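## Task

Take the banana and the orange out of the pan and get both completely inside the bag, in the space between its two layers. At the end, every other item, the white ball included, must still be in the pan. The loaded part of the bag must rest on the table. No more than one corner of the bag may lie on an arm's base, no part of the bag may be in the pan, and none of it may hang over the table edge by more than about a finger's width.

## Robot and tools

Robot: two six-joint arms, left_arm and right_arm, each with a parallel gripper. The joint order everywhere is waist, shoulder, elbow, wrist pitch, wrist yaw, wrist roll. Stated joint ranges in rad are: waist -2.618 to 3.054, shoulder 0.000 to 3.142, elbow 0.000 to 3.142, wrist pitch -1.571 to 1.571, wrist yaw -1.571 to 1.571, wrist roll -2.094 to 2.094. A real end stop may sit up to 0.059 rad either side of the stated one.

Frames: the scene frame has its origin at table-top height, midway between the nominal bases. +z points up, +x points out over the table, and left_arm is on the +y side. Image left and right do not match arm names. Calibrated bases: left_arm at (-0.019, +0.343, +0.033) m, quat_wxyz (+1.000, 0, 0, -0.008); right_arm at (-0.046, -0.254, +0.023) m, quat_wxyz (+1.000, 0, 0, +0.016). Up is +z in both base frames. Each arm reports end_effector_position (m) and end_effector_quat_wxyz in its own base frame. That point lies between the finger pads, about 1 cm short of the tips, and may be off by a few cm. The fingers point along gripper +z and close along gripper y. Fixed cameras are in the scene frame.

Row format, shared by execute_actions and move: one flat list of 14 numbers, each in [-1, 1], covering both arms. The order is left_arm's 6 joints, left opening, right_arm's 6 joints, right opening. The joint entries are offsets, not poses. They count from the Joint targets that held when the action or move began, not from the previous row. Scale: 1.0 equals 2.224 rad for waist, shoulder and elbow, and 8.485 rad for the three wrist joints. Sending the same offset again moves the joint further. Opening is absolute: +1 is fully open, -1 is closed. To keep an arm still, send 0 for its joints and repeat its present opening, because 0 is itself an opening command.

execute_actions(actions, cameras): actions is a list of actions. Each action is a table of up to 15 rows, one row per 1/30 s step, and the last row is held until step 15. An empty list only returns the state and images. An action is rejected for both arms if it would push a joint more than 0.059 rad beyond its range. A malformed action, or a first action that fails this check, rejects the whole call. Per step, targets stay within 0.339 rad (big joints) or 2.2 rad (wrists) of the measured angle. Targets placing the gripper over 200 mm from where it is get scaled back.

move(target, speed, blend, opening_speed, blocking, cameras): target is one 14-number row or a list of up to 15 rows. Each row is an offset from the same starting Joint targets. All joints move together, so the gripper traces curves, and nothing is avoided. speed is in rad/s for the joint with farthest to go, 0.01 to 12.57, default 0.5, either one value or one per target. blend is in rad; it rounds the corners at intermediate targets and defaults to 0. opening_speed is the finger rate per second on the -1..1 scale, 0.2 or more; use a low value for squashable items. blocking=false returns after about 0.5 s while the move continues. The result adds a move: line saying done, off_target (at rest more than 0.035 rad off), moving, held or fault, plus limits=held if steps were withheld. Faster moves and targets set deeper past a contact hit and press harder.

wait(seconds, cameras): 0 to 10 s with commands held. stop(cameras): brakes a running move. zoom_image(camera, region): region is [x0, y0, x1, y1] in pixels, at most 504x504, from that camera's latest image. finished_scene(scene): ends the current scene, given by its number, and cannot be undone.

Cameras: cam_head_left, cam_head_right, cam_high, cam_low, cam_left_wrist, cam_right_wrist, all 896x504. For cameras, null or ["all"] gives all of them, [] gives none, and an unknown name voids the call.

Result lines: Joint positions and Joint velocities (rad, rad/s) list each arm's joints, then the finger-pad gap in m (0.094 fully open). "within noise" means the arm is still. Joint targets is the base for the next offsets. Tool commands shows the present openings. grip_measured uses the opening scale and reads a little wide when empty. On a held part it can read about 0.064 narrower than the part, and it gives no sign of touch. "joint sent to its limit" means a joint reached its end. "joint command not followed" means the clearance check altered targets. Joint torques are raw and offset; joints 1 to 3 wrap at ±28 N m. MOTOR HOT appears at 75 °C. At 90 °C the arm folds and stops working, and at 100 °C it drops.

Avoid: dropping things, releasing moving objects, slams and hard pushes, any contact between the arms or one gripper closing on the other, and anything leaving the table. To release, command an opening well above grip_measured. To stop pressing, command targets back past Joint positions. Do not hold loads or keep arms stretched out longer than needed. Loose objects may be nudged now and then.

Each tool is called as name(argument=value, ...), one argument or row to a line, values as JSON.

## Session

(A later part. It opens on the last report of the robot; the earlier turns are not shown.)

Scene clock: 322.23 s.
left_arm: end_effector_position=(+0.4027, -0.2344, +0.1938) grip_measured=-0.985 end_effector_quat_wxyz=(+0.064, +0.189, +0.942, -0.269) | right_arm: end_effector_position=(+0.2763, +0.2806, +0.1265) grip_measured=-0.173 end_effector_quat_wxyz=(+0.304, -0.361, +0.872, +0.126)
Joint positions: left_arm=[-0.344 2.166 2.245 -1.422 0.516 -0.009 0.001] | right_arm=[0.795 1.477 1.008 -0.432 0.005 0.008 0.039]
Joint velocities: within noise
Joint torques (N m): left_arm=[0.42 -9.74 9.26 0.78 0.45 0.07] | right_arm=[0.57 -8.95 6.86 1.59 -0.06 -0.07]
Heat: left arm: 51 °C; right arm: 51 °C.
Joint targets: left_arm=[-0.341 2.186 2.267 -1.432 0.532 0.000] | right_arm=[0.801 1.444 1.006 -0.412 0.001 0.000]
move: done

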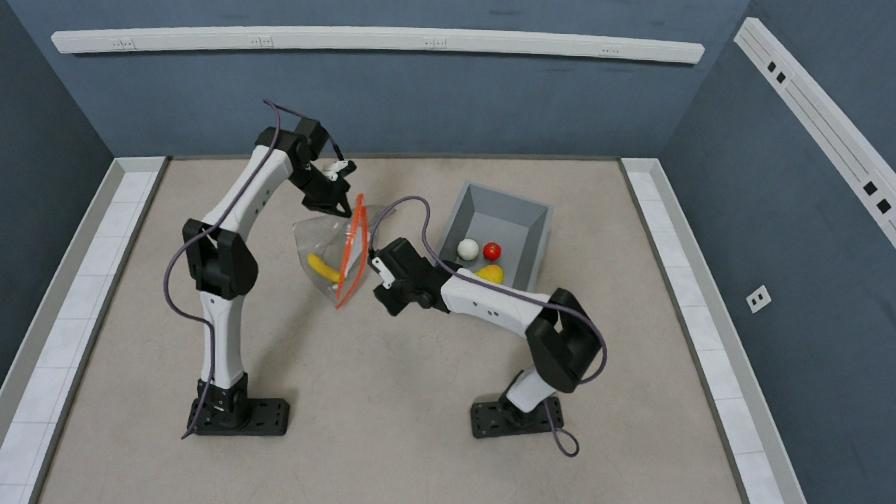

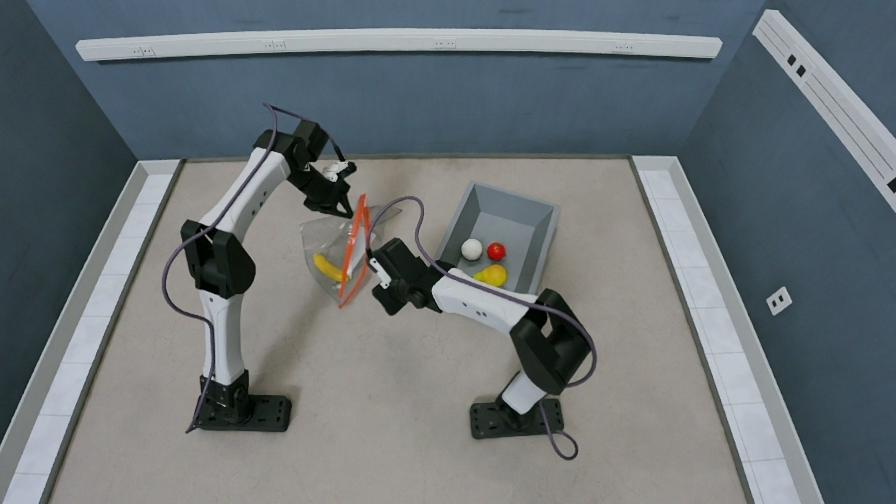

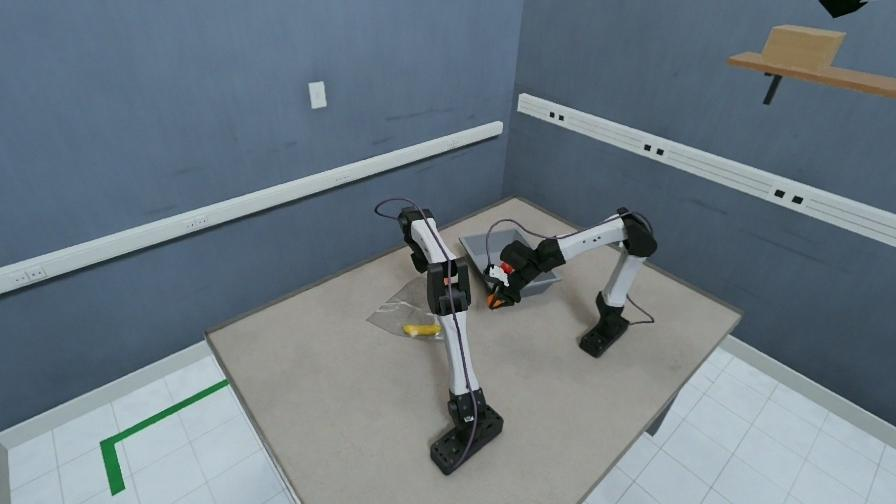

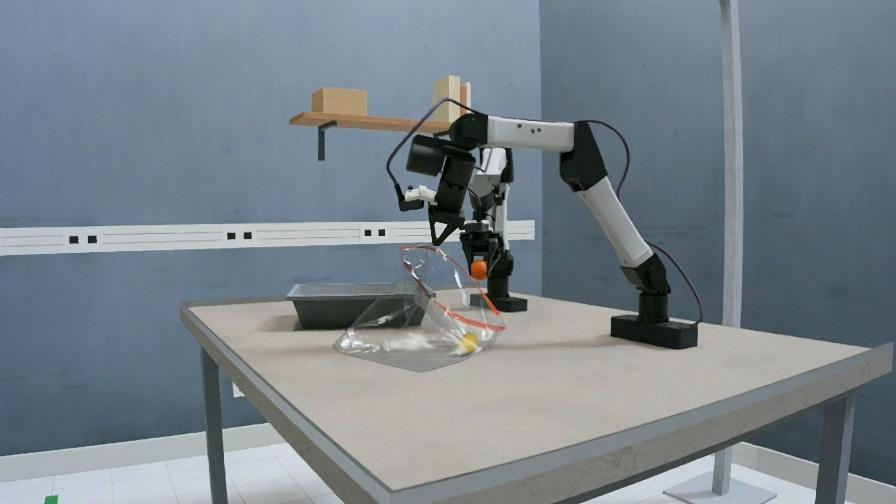

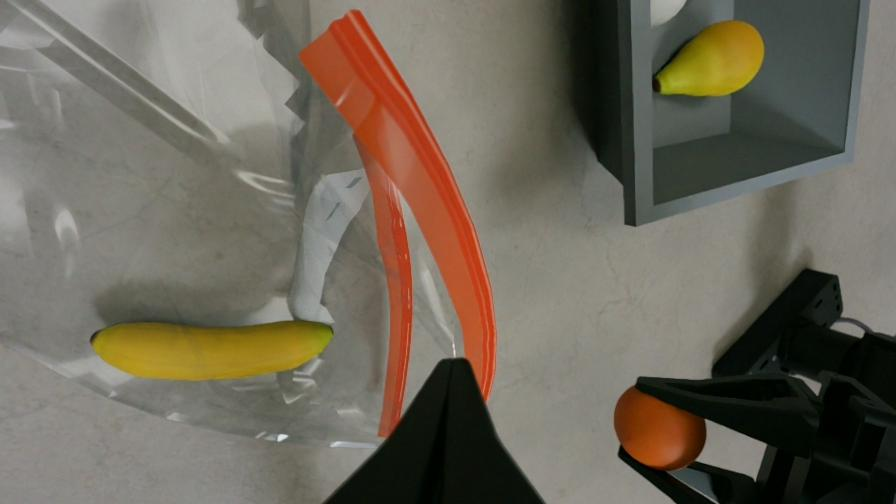

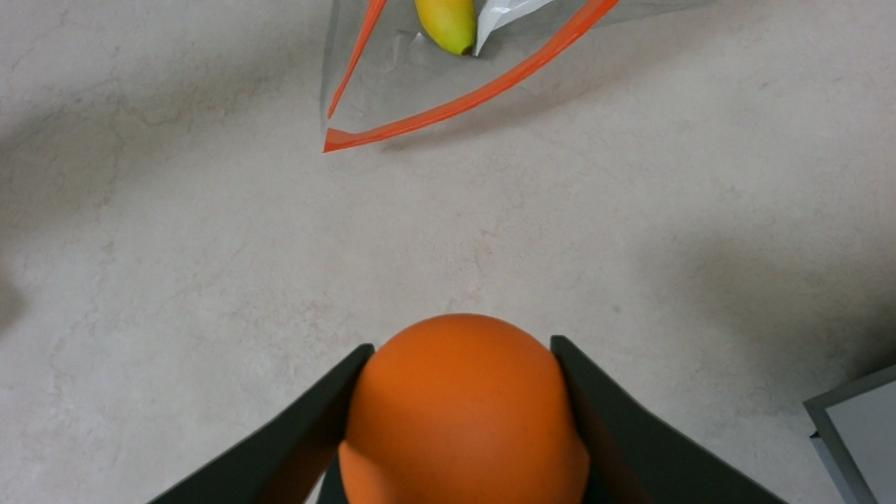

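move(
  target=[
    [0,0,0,0,0,0,-1,0.006,0.1734,0.0571,0.0305,0,0,-0.3],
    [0,0,0,0,0,0,-1,0.006,0.3687,0.3516,0.0045,0,0,-0.3],
  ],
  speed=[0.4,0.25],
  blend=0.04,
  cameras=["cam_right_wrist","cam_left_wrist","cam_low","cam_head_left"],
)

zoom_image(
  camera="cam_low",
  region=[300, 220, 560, 390],
)

Scene clock: 326.20 s.
left_arm: end_effector_position=(+0.4027, -0.2344, +0.1938) grip_measured=-0.985 end_effector_quat_wxyz=(+0.064, +0.189, +0.942, -0.269) | right_arm: end_effector_position=(+0.3903, +0.4060, +0.0730) grip_measured=-0.173 end_effector_quat_wxyz=(+0.319, -0.364, +0.864, +0.135)
Joint positions: left_arm=[-0.344 2.166 2.245 -1.422 0.516 -0.009 0.001] | right_arm=[0.807 2.142 1.596 -0.318 0.005 0.007 0.039]
Joint velocities: within noise
Joint torques (N m): left_arm=[0.4 -9.74 9.26 0.78 0.44 0.07] | right_arm=[-0.08 -11.73 6.76 1.52 -0.02 0.04]
Heat: left arm: 50 °C; right arm: 50 °C.
Joint targets: left_arm=[-0.341 2.186 2.267 -1.432 0.532 0.000] | right_arm=[0.807 2.140 1.594 -0.314 0.005 0.007]
move: held (right_arm; a check stopped the path); path passed 1 of 2 targets; limits=held; right_arm: the elbow is farthest, 0.192 rad from its target
joint command not followed: on one or more control steps a check withheld the commanded joint targets of the right arm, and it was not sent them on those steps.
cause: the commanded joint targets, or the way to them, would bring a part of the robot too close to another arm (this arm's wrist (the part past the wrist pitch) and the left arm's fingers).
Images, in order (width x height): cam_head_left 896x504, cam_low 896x504, cam_left_wrist 896x504, cam_right_wrist 896x504.

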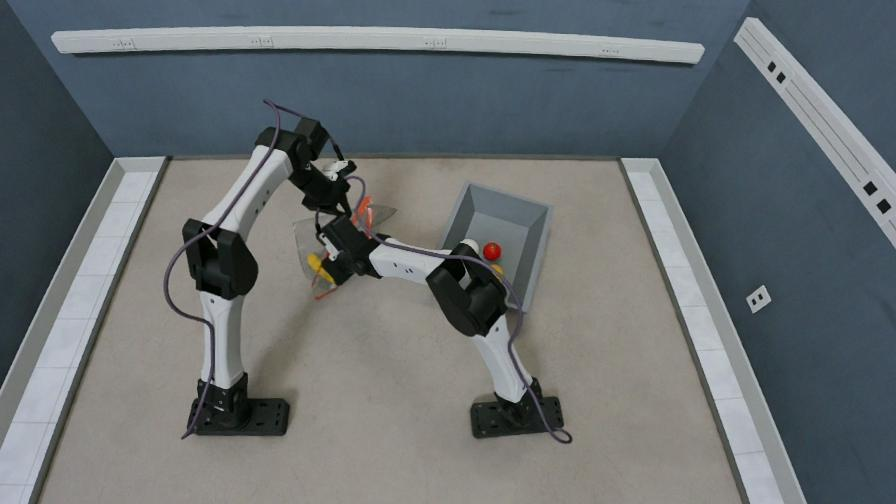

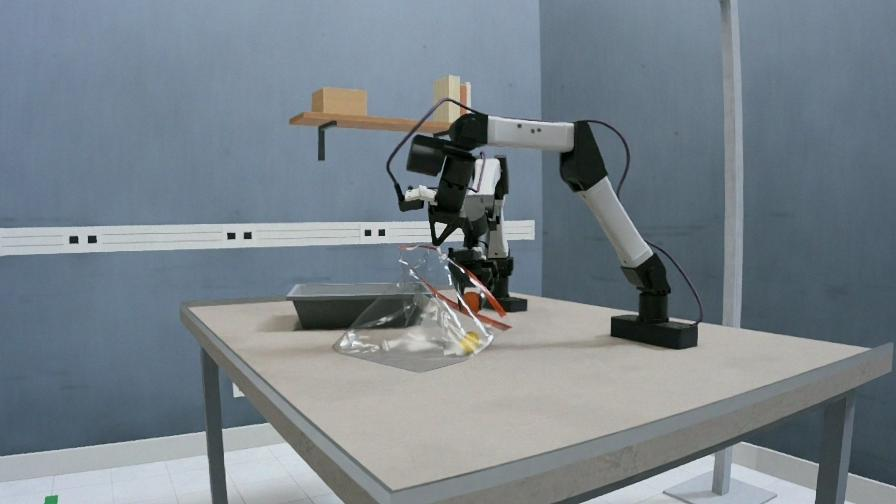

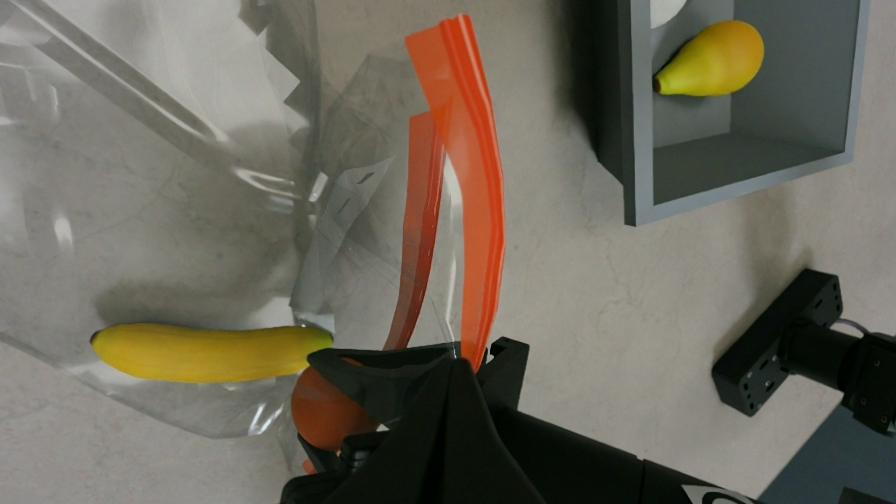

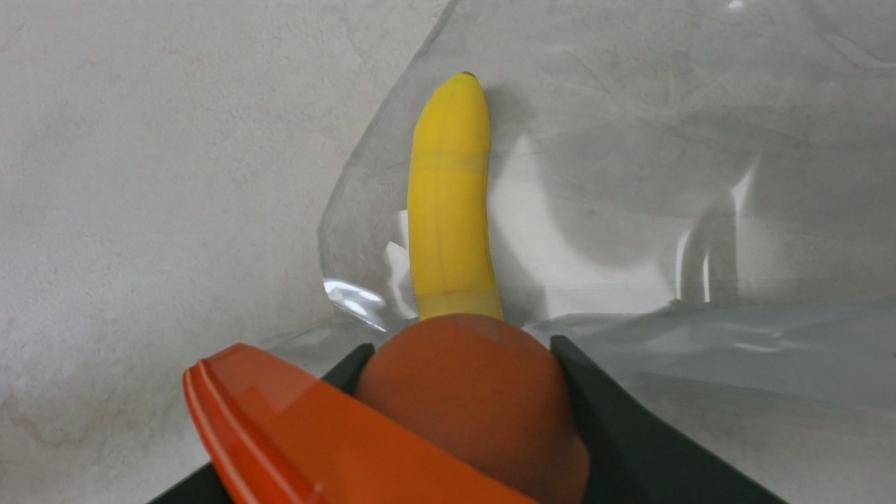

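Scaled by 1.938 from the camera's 896x504 image, which has a finer 1280x720 frame.

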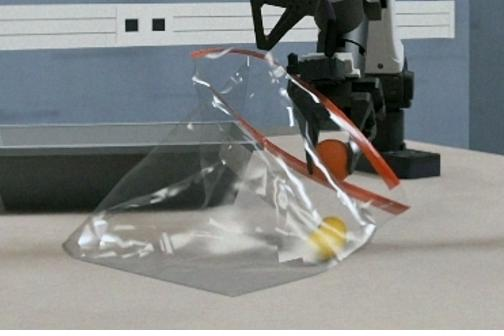

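move(
  target=[
    [0,0,0,0,0,0,-1,0.0724,0.0236,0,0.0073,0.0454,0,-0.3],
    [0,0,0,0,0,0,-1,0.064,0.0847,0.1039,-0.0039,0.0454,0,-0.3],
  ],
  speed=[0.2,0.2],
  cameras=["cam_right_wrist","cam_left_wrist","cam_low","cam_head_left"],
)

zoom_image(
  camera="cam_low",
  region=[300, 220, 560, 390],
)

Scene clock: 330.47 s.
left_arm: end_effector_position=(+0.4027, -0.2344, +0.1938) grip_measured=-0.985 end_effector_quat_wxyz=(+0.064, +0.189, +0.942, -0.269) | right_arm: end_effector_position=(+0.3934, +0.4472, +0.0610) grip_measured=-0.173 end_effector_quat_wxyz=(+0.382, -0.364, +0.850, +0.000)
Joint positions: left_arm=[-0.344 2.166 2.245 -1.422 0.516 -0.009 0.001] | right_arm=[0.956 2.313 1.795 -0.35 0.379 0.007 0.039]
Joint velocities: within noise
Joint torques (N m): left_arm=[0.4 -9.77 9.29 0.79 0.45 0.07] | right_arm=[-0.75 -11.47 9.84 1.47 0.23 0.07]
Heat: left arm: 49 °C; right arm: 51 °C.
Joint targets: left_arm=[-0.341 2.186 2.267 -1.432 0.532 0.000] | right_arm=[0.949 2.328 1.825 -0.347 0.390 0.007]
move: done
Images, in order (width x height): cam_head_left 896x504, cam_low 896x504, cam_left_wrist 896x504, cam_right_wrist 896x504.

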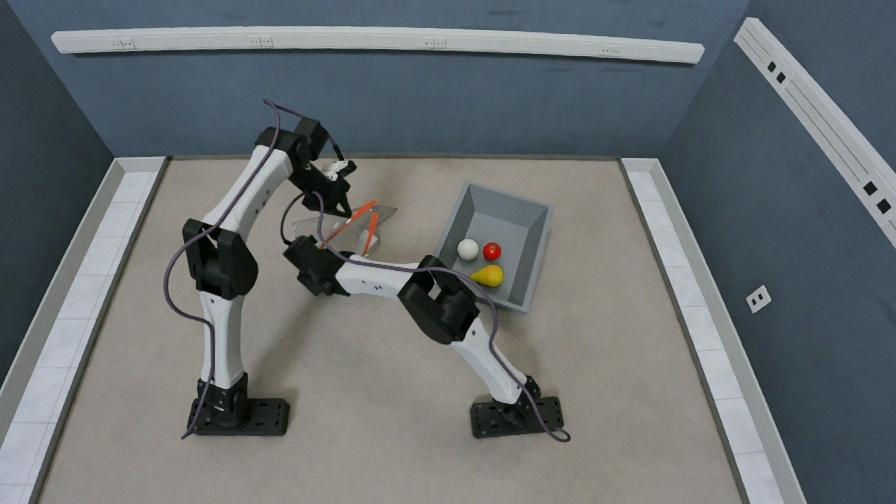

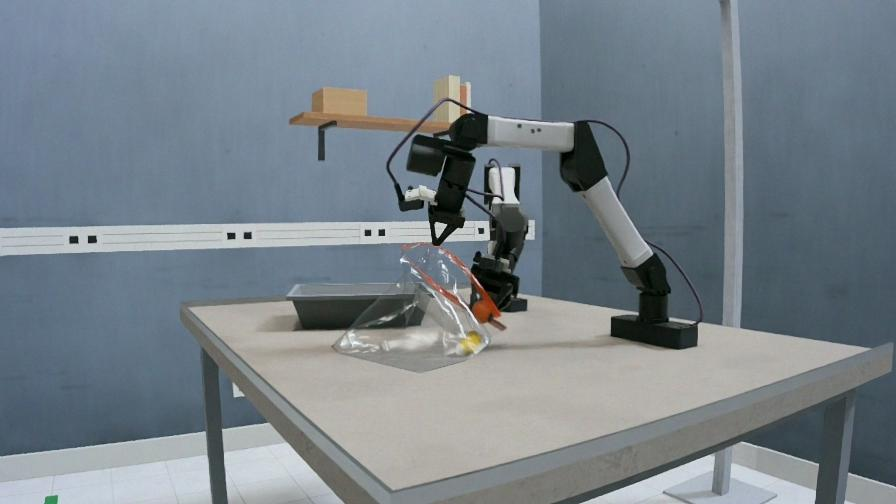

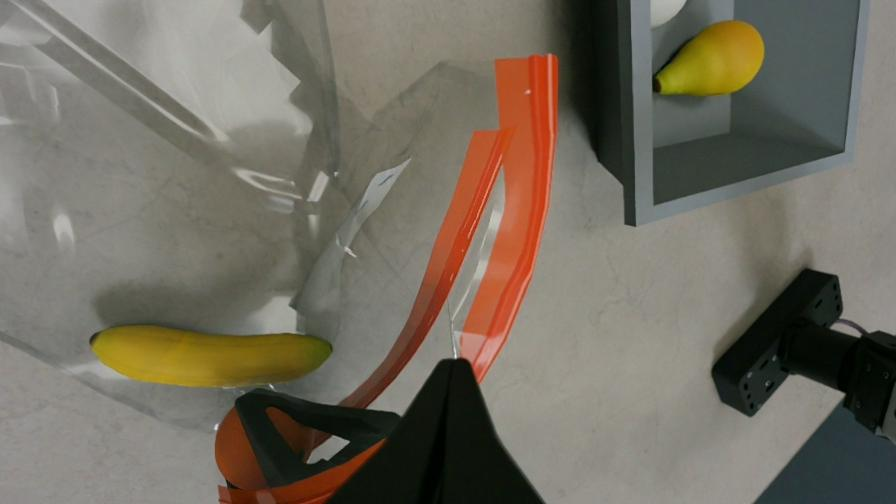

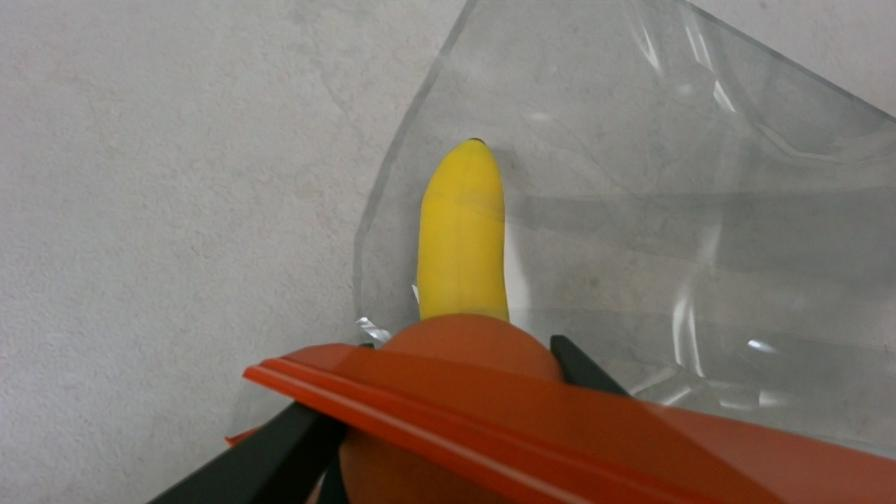

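Scaled by 1.938 from the camera's 896x504 image, which has a finer 1280x720 frame.

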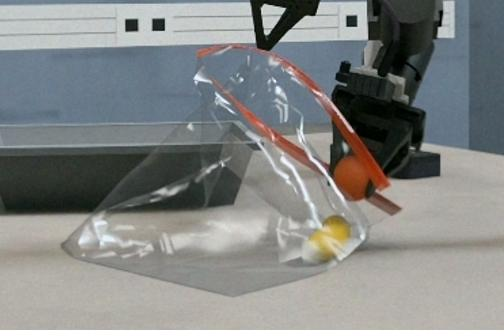

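move(
  target=[0,0,0,0,0,0,-1,-0.026,0.018,0.025,-0.001,0,0,-0.3],
  speed=0.15,
  cameras=["cam_right_wrist","cam_left_wrist","cam_low","cam_head_left"],
)

zoom_image(
  camera="cam_low",
  region=[300, 220, 560, 390],
)

Scene clock: 331.57 s.
left_arm: end_effector_position=(+0.4027, -0.2344, +0.1938) grip_measured=-0.985 end_effector_quat_wxyz=(+0.064, +0.189, +0.942, -0.269) | right_arm: end_effector_position=(+0.4277, +0.4284, +0.0582) grip_measured=-0.173 end_effector_quat_wxyz=(+0.384, -0.335, +0.860, -0.012)
Joint positions: left_arm=[-0.344 2.166 2.245 -1.422 0.516 -0.009 0.001] | right_arm=[0.892 2.353 1.851 -0.359 0.381 0.007 0.039]
Joint velocities: within noise
Joint torques (N m): left_arm=[0.38 -9.76 9.26 0.78 0.44 0.07] | right_arm=[-0.13 -11.79 9.92 1.51 0.21 0.06]
Heat: left arm: 49 °C; right arm: 51 °C.
Joint targets: left_arm=[-0.341 2.186 2.267 -1.432 0.532 0.000] | right_arm=[0.891 2.369 1.881 -0.355 0.390 0.007]
move: done
Images, in order (width x height): cam_head_left 896x504, cam_low 896x504, cam_left_wrist 896x504, cam_right_wrist 896x504.

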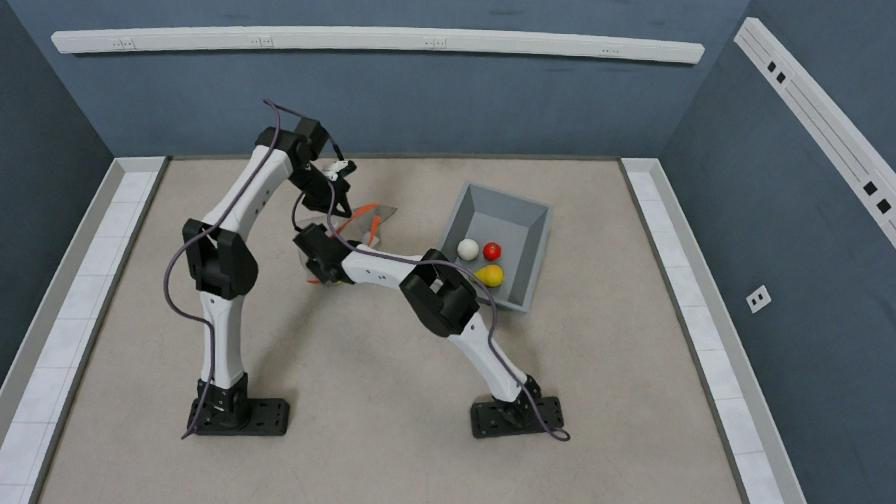

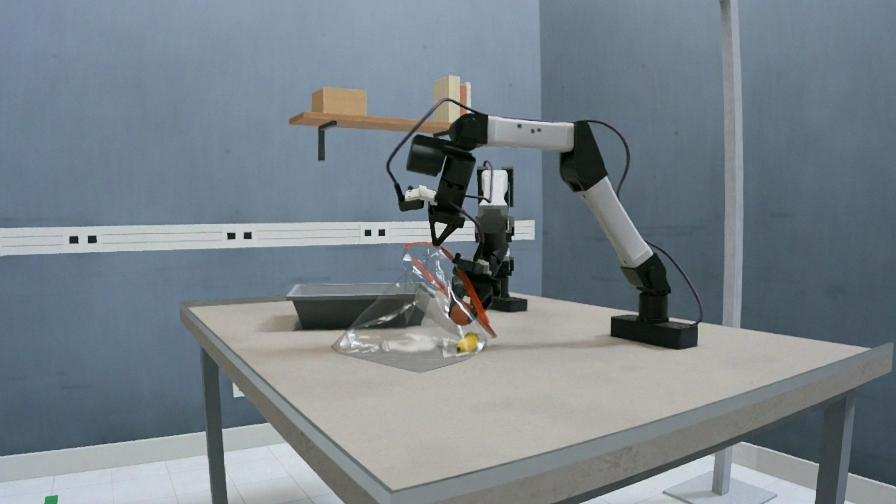

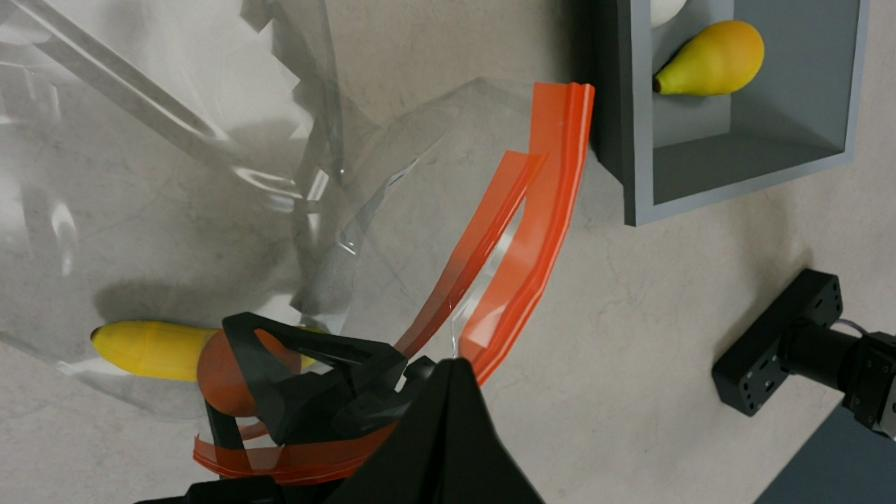

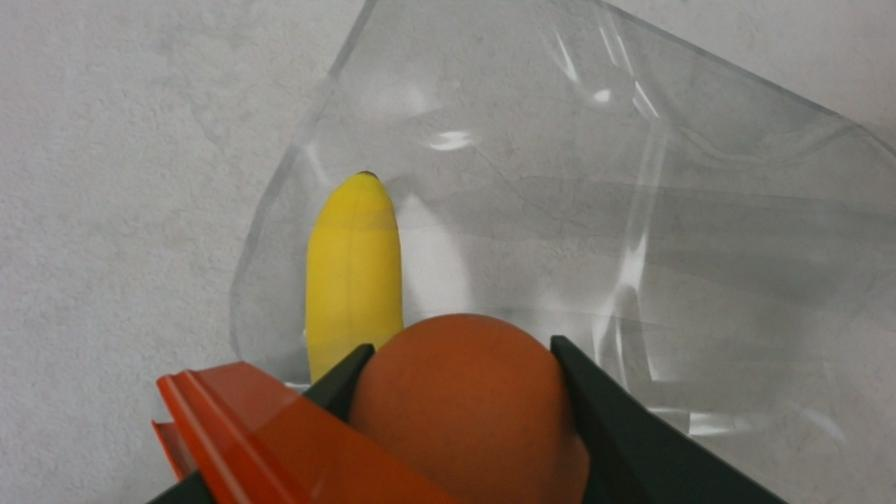

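Scaled by 1.938 from the camera's 896x504 image, which has a finer 1280x720 frame.

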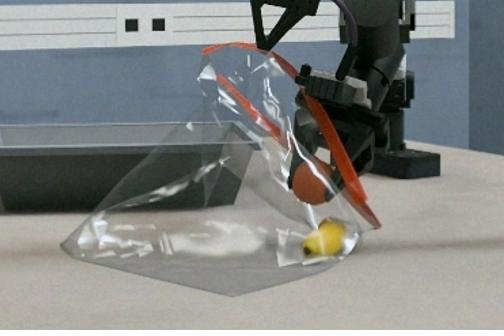

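move(
  target=[
    [0,0,0,0,0,0,-1,-0.008,0,-0.078,0.0205,0,0,-0.3],
    [0,0,0,0,0,0,-1,-0.008,0,-0.078,0.0205,0,0,0.2],
  ],
  speed=0.15,
  opening_speed=0.4,
  cameras=["cam_right_wrist","cam_left_wrist","cam_low"],
)

zoom_image(
  camera="cam_low",
  region=[300, 220, 560, 390],
)

Scene clock: 334.90 s.
left_arm: end_effector_position=(+0.4027, -0.2344, +0.1938) grip_measured=-0.985 end_effector_quat_wxyz=(+0.064, +0.189, +0.942, -0.269) | right_arm: end_effector_position=(+0.4326, +0.4168, +0.0322) grip_measured=+0.198 end_effector_quat_wxyz=(+0.403, -0.319, +0.858, -0.011)
Joint positions: left_arm=[-0.344 2.166 2.245 -1.422 0.516 -0.009 0.001] | right_arm=[0.877 2.353 1.712 -0.179 0.395 0.007 0.056]
Joint velocities: within noise
Joint torques (N m): left_arm=[0.39 -9.78 9.24 0.78 0.44 0.07] | right_arm=[-0.35 -11.58 6.35 1.47 0.09 0.07]
Heat: left arm: 49 °C; right arm: 51 °C.
Joint targets: left_arm=[-0.341 2.186 2.267 -1.432 0.532 0.000] | right_arm=[0.873 2.369 1.707 -0.181 0.390 0.007]
move: done
Images, in order (width x height): cam_low 896x504, cam_left_wrist 896x504, cam_right_wrist 896x504.

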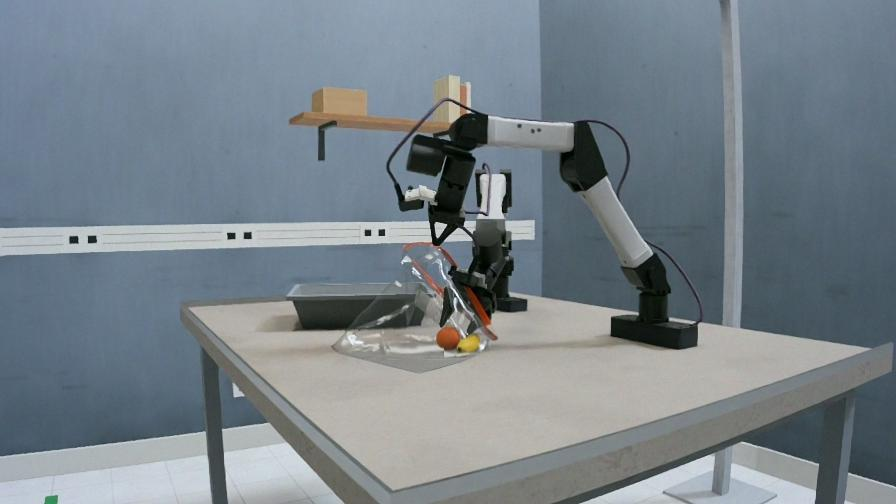

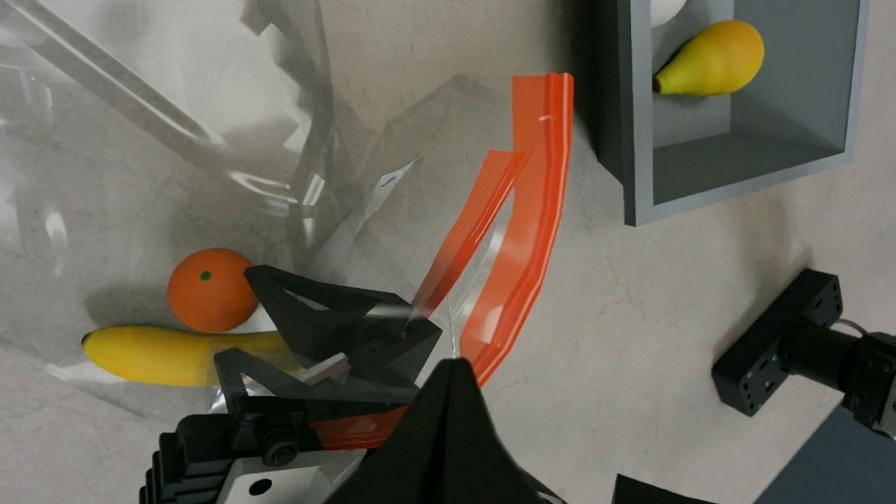

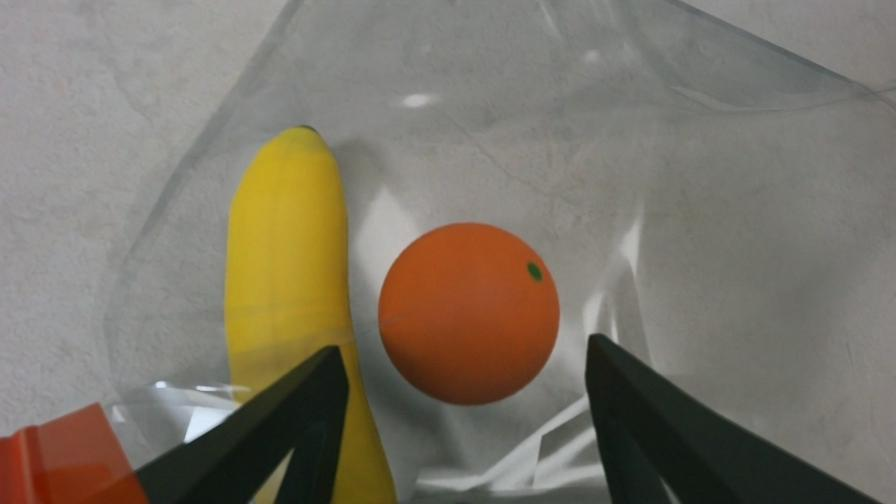

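Scaled by 1.938 from the camera's 896x504 image, which has a finer 1280x720 frame.

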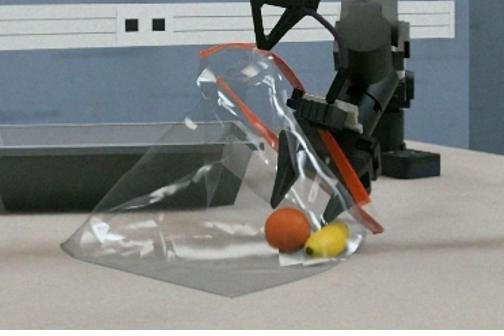

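move(
  target=[
    [0,0,0,0,0,0,-1,0.01,-0.2339,-0.2828,0.012,0,0,0.2],
    [0,0,0,0,0,0,-1,-0.1228,-0.4159,-0.3152,-0.0272,-0.046,0,0.2],
  ],
  speed=[0.25,0.5],
)

zoom_image(
  camera="cam_low",
  region=[300, 220, 560, 390],
)

zoom_image(
  camera="cam_head_left",
  region=[240, 150, 460, 350],
)

Scene clock: 339.50 s.
left_arm: end_effector_position=(+0.4025, -0.2344, +0.1938) grip_measured=-0.985 end_effector_quat_wxyz=(+0.064, +0.189, +0.942, -0.269) | right_arm: end_effector_position=(+0.3277, +0.2242, +0.1339) grip_measured=+0.199 end_effector_quat_wxyz=(+0.328, -0.275, +0.898, +0.099)
Joint positions: left_arm=[-0.344 2.166 2.245 -1.422 0.517 -0.009 0.001] | right_arm=[0.604 1.465 1.009 -0.414 0.01 0.008 0.056]
Joint velocities: within noise
Joint torques (N m): left_arm=[0.46 -9.74 9.29 0.79 0.44 0.07] | right_arm=[-0.4 -7.97 6.87 1.52 -0.07 0.04]
Heat: left arm: 48 °C; right arm: 51 °C.
Joint targets: left_arm=[-0.341 2.186 2.267 -1.432 0.532 0.000] | right_arm=[0.600 1.444 1.006 -0.412 0.000 0.007]
move: done

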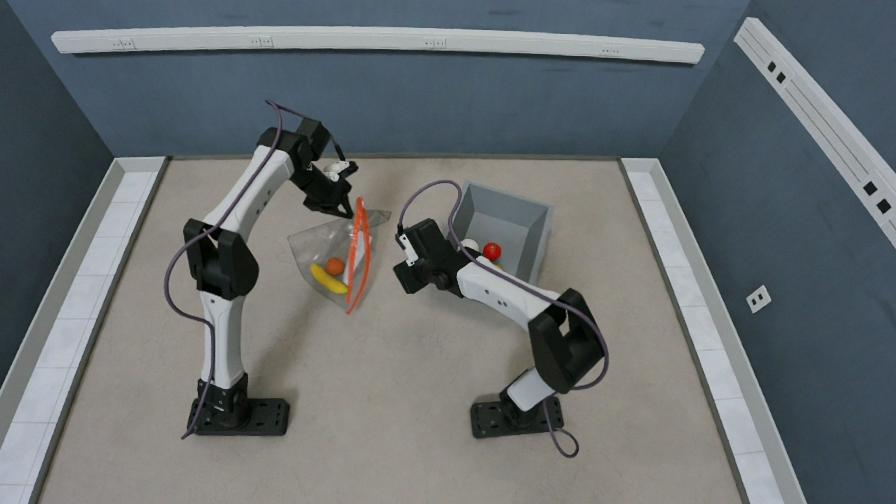

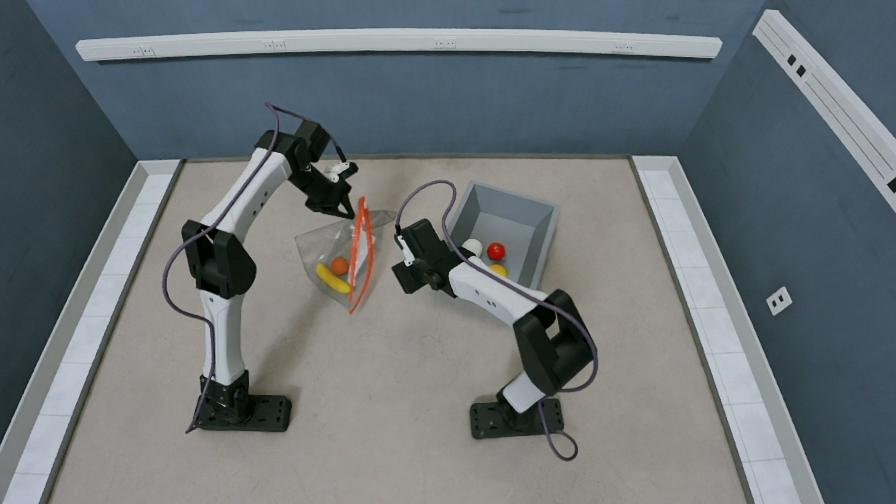

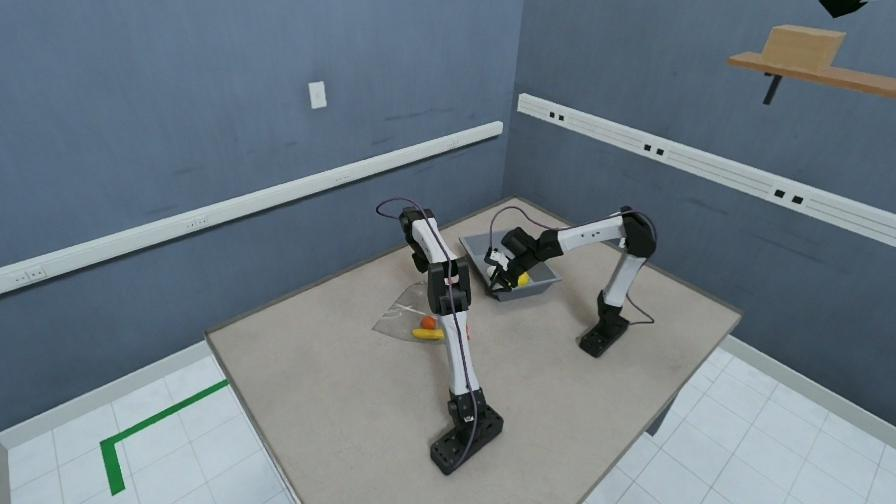

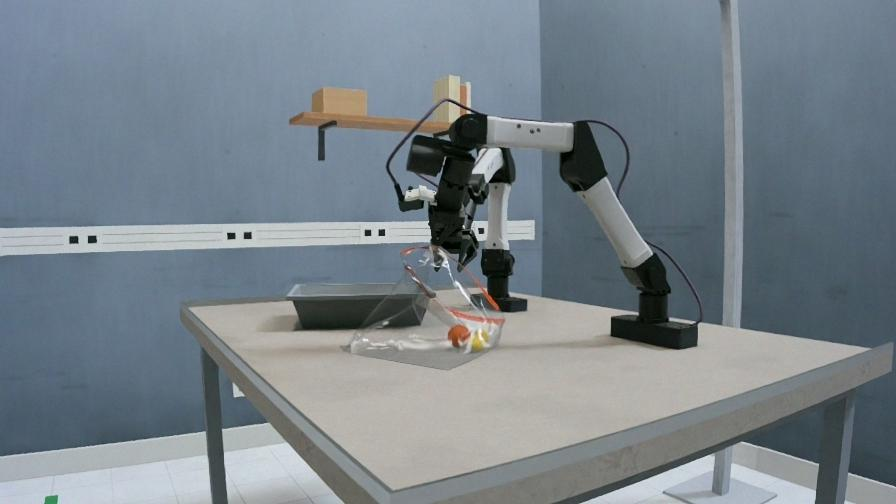

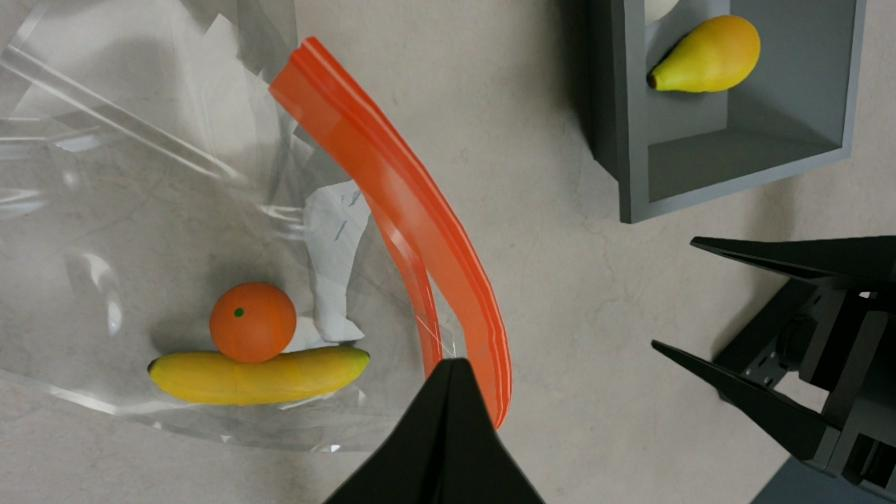

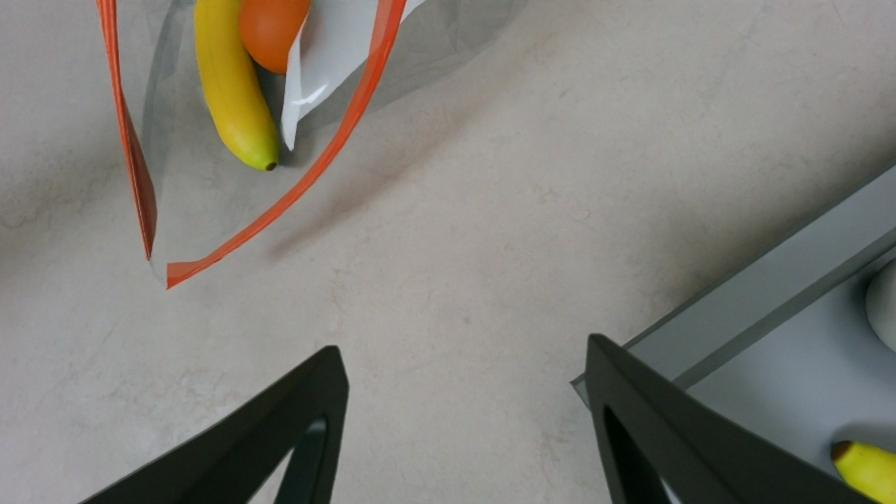

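Scaled by 1.938 from the camera's 896x504 image, which has a finer 1280x720 frame.

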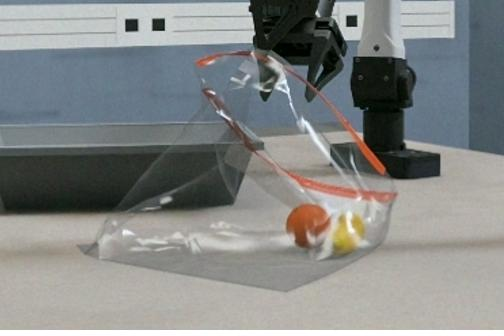

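Scaled by 2.291 from the camera's 896x504 image, which has a finer 1280x720 frame.

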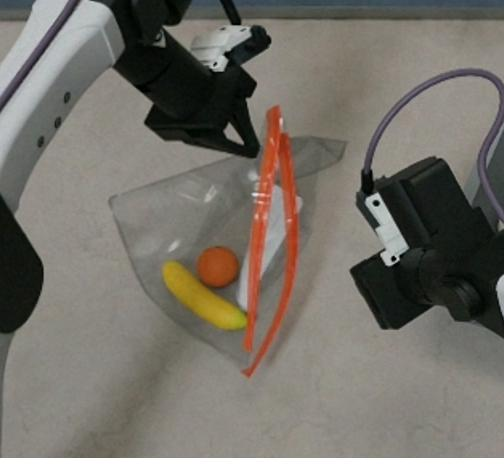

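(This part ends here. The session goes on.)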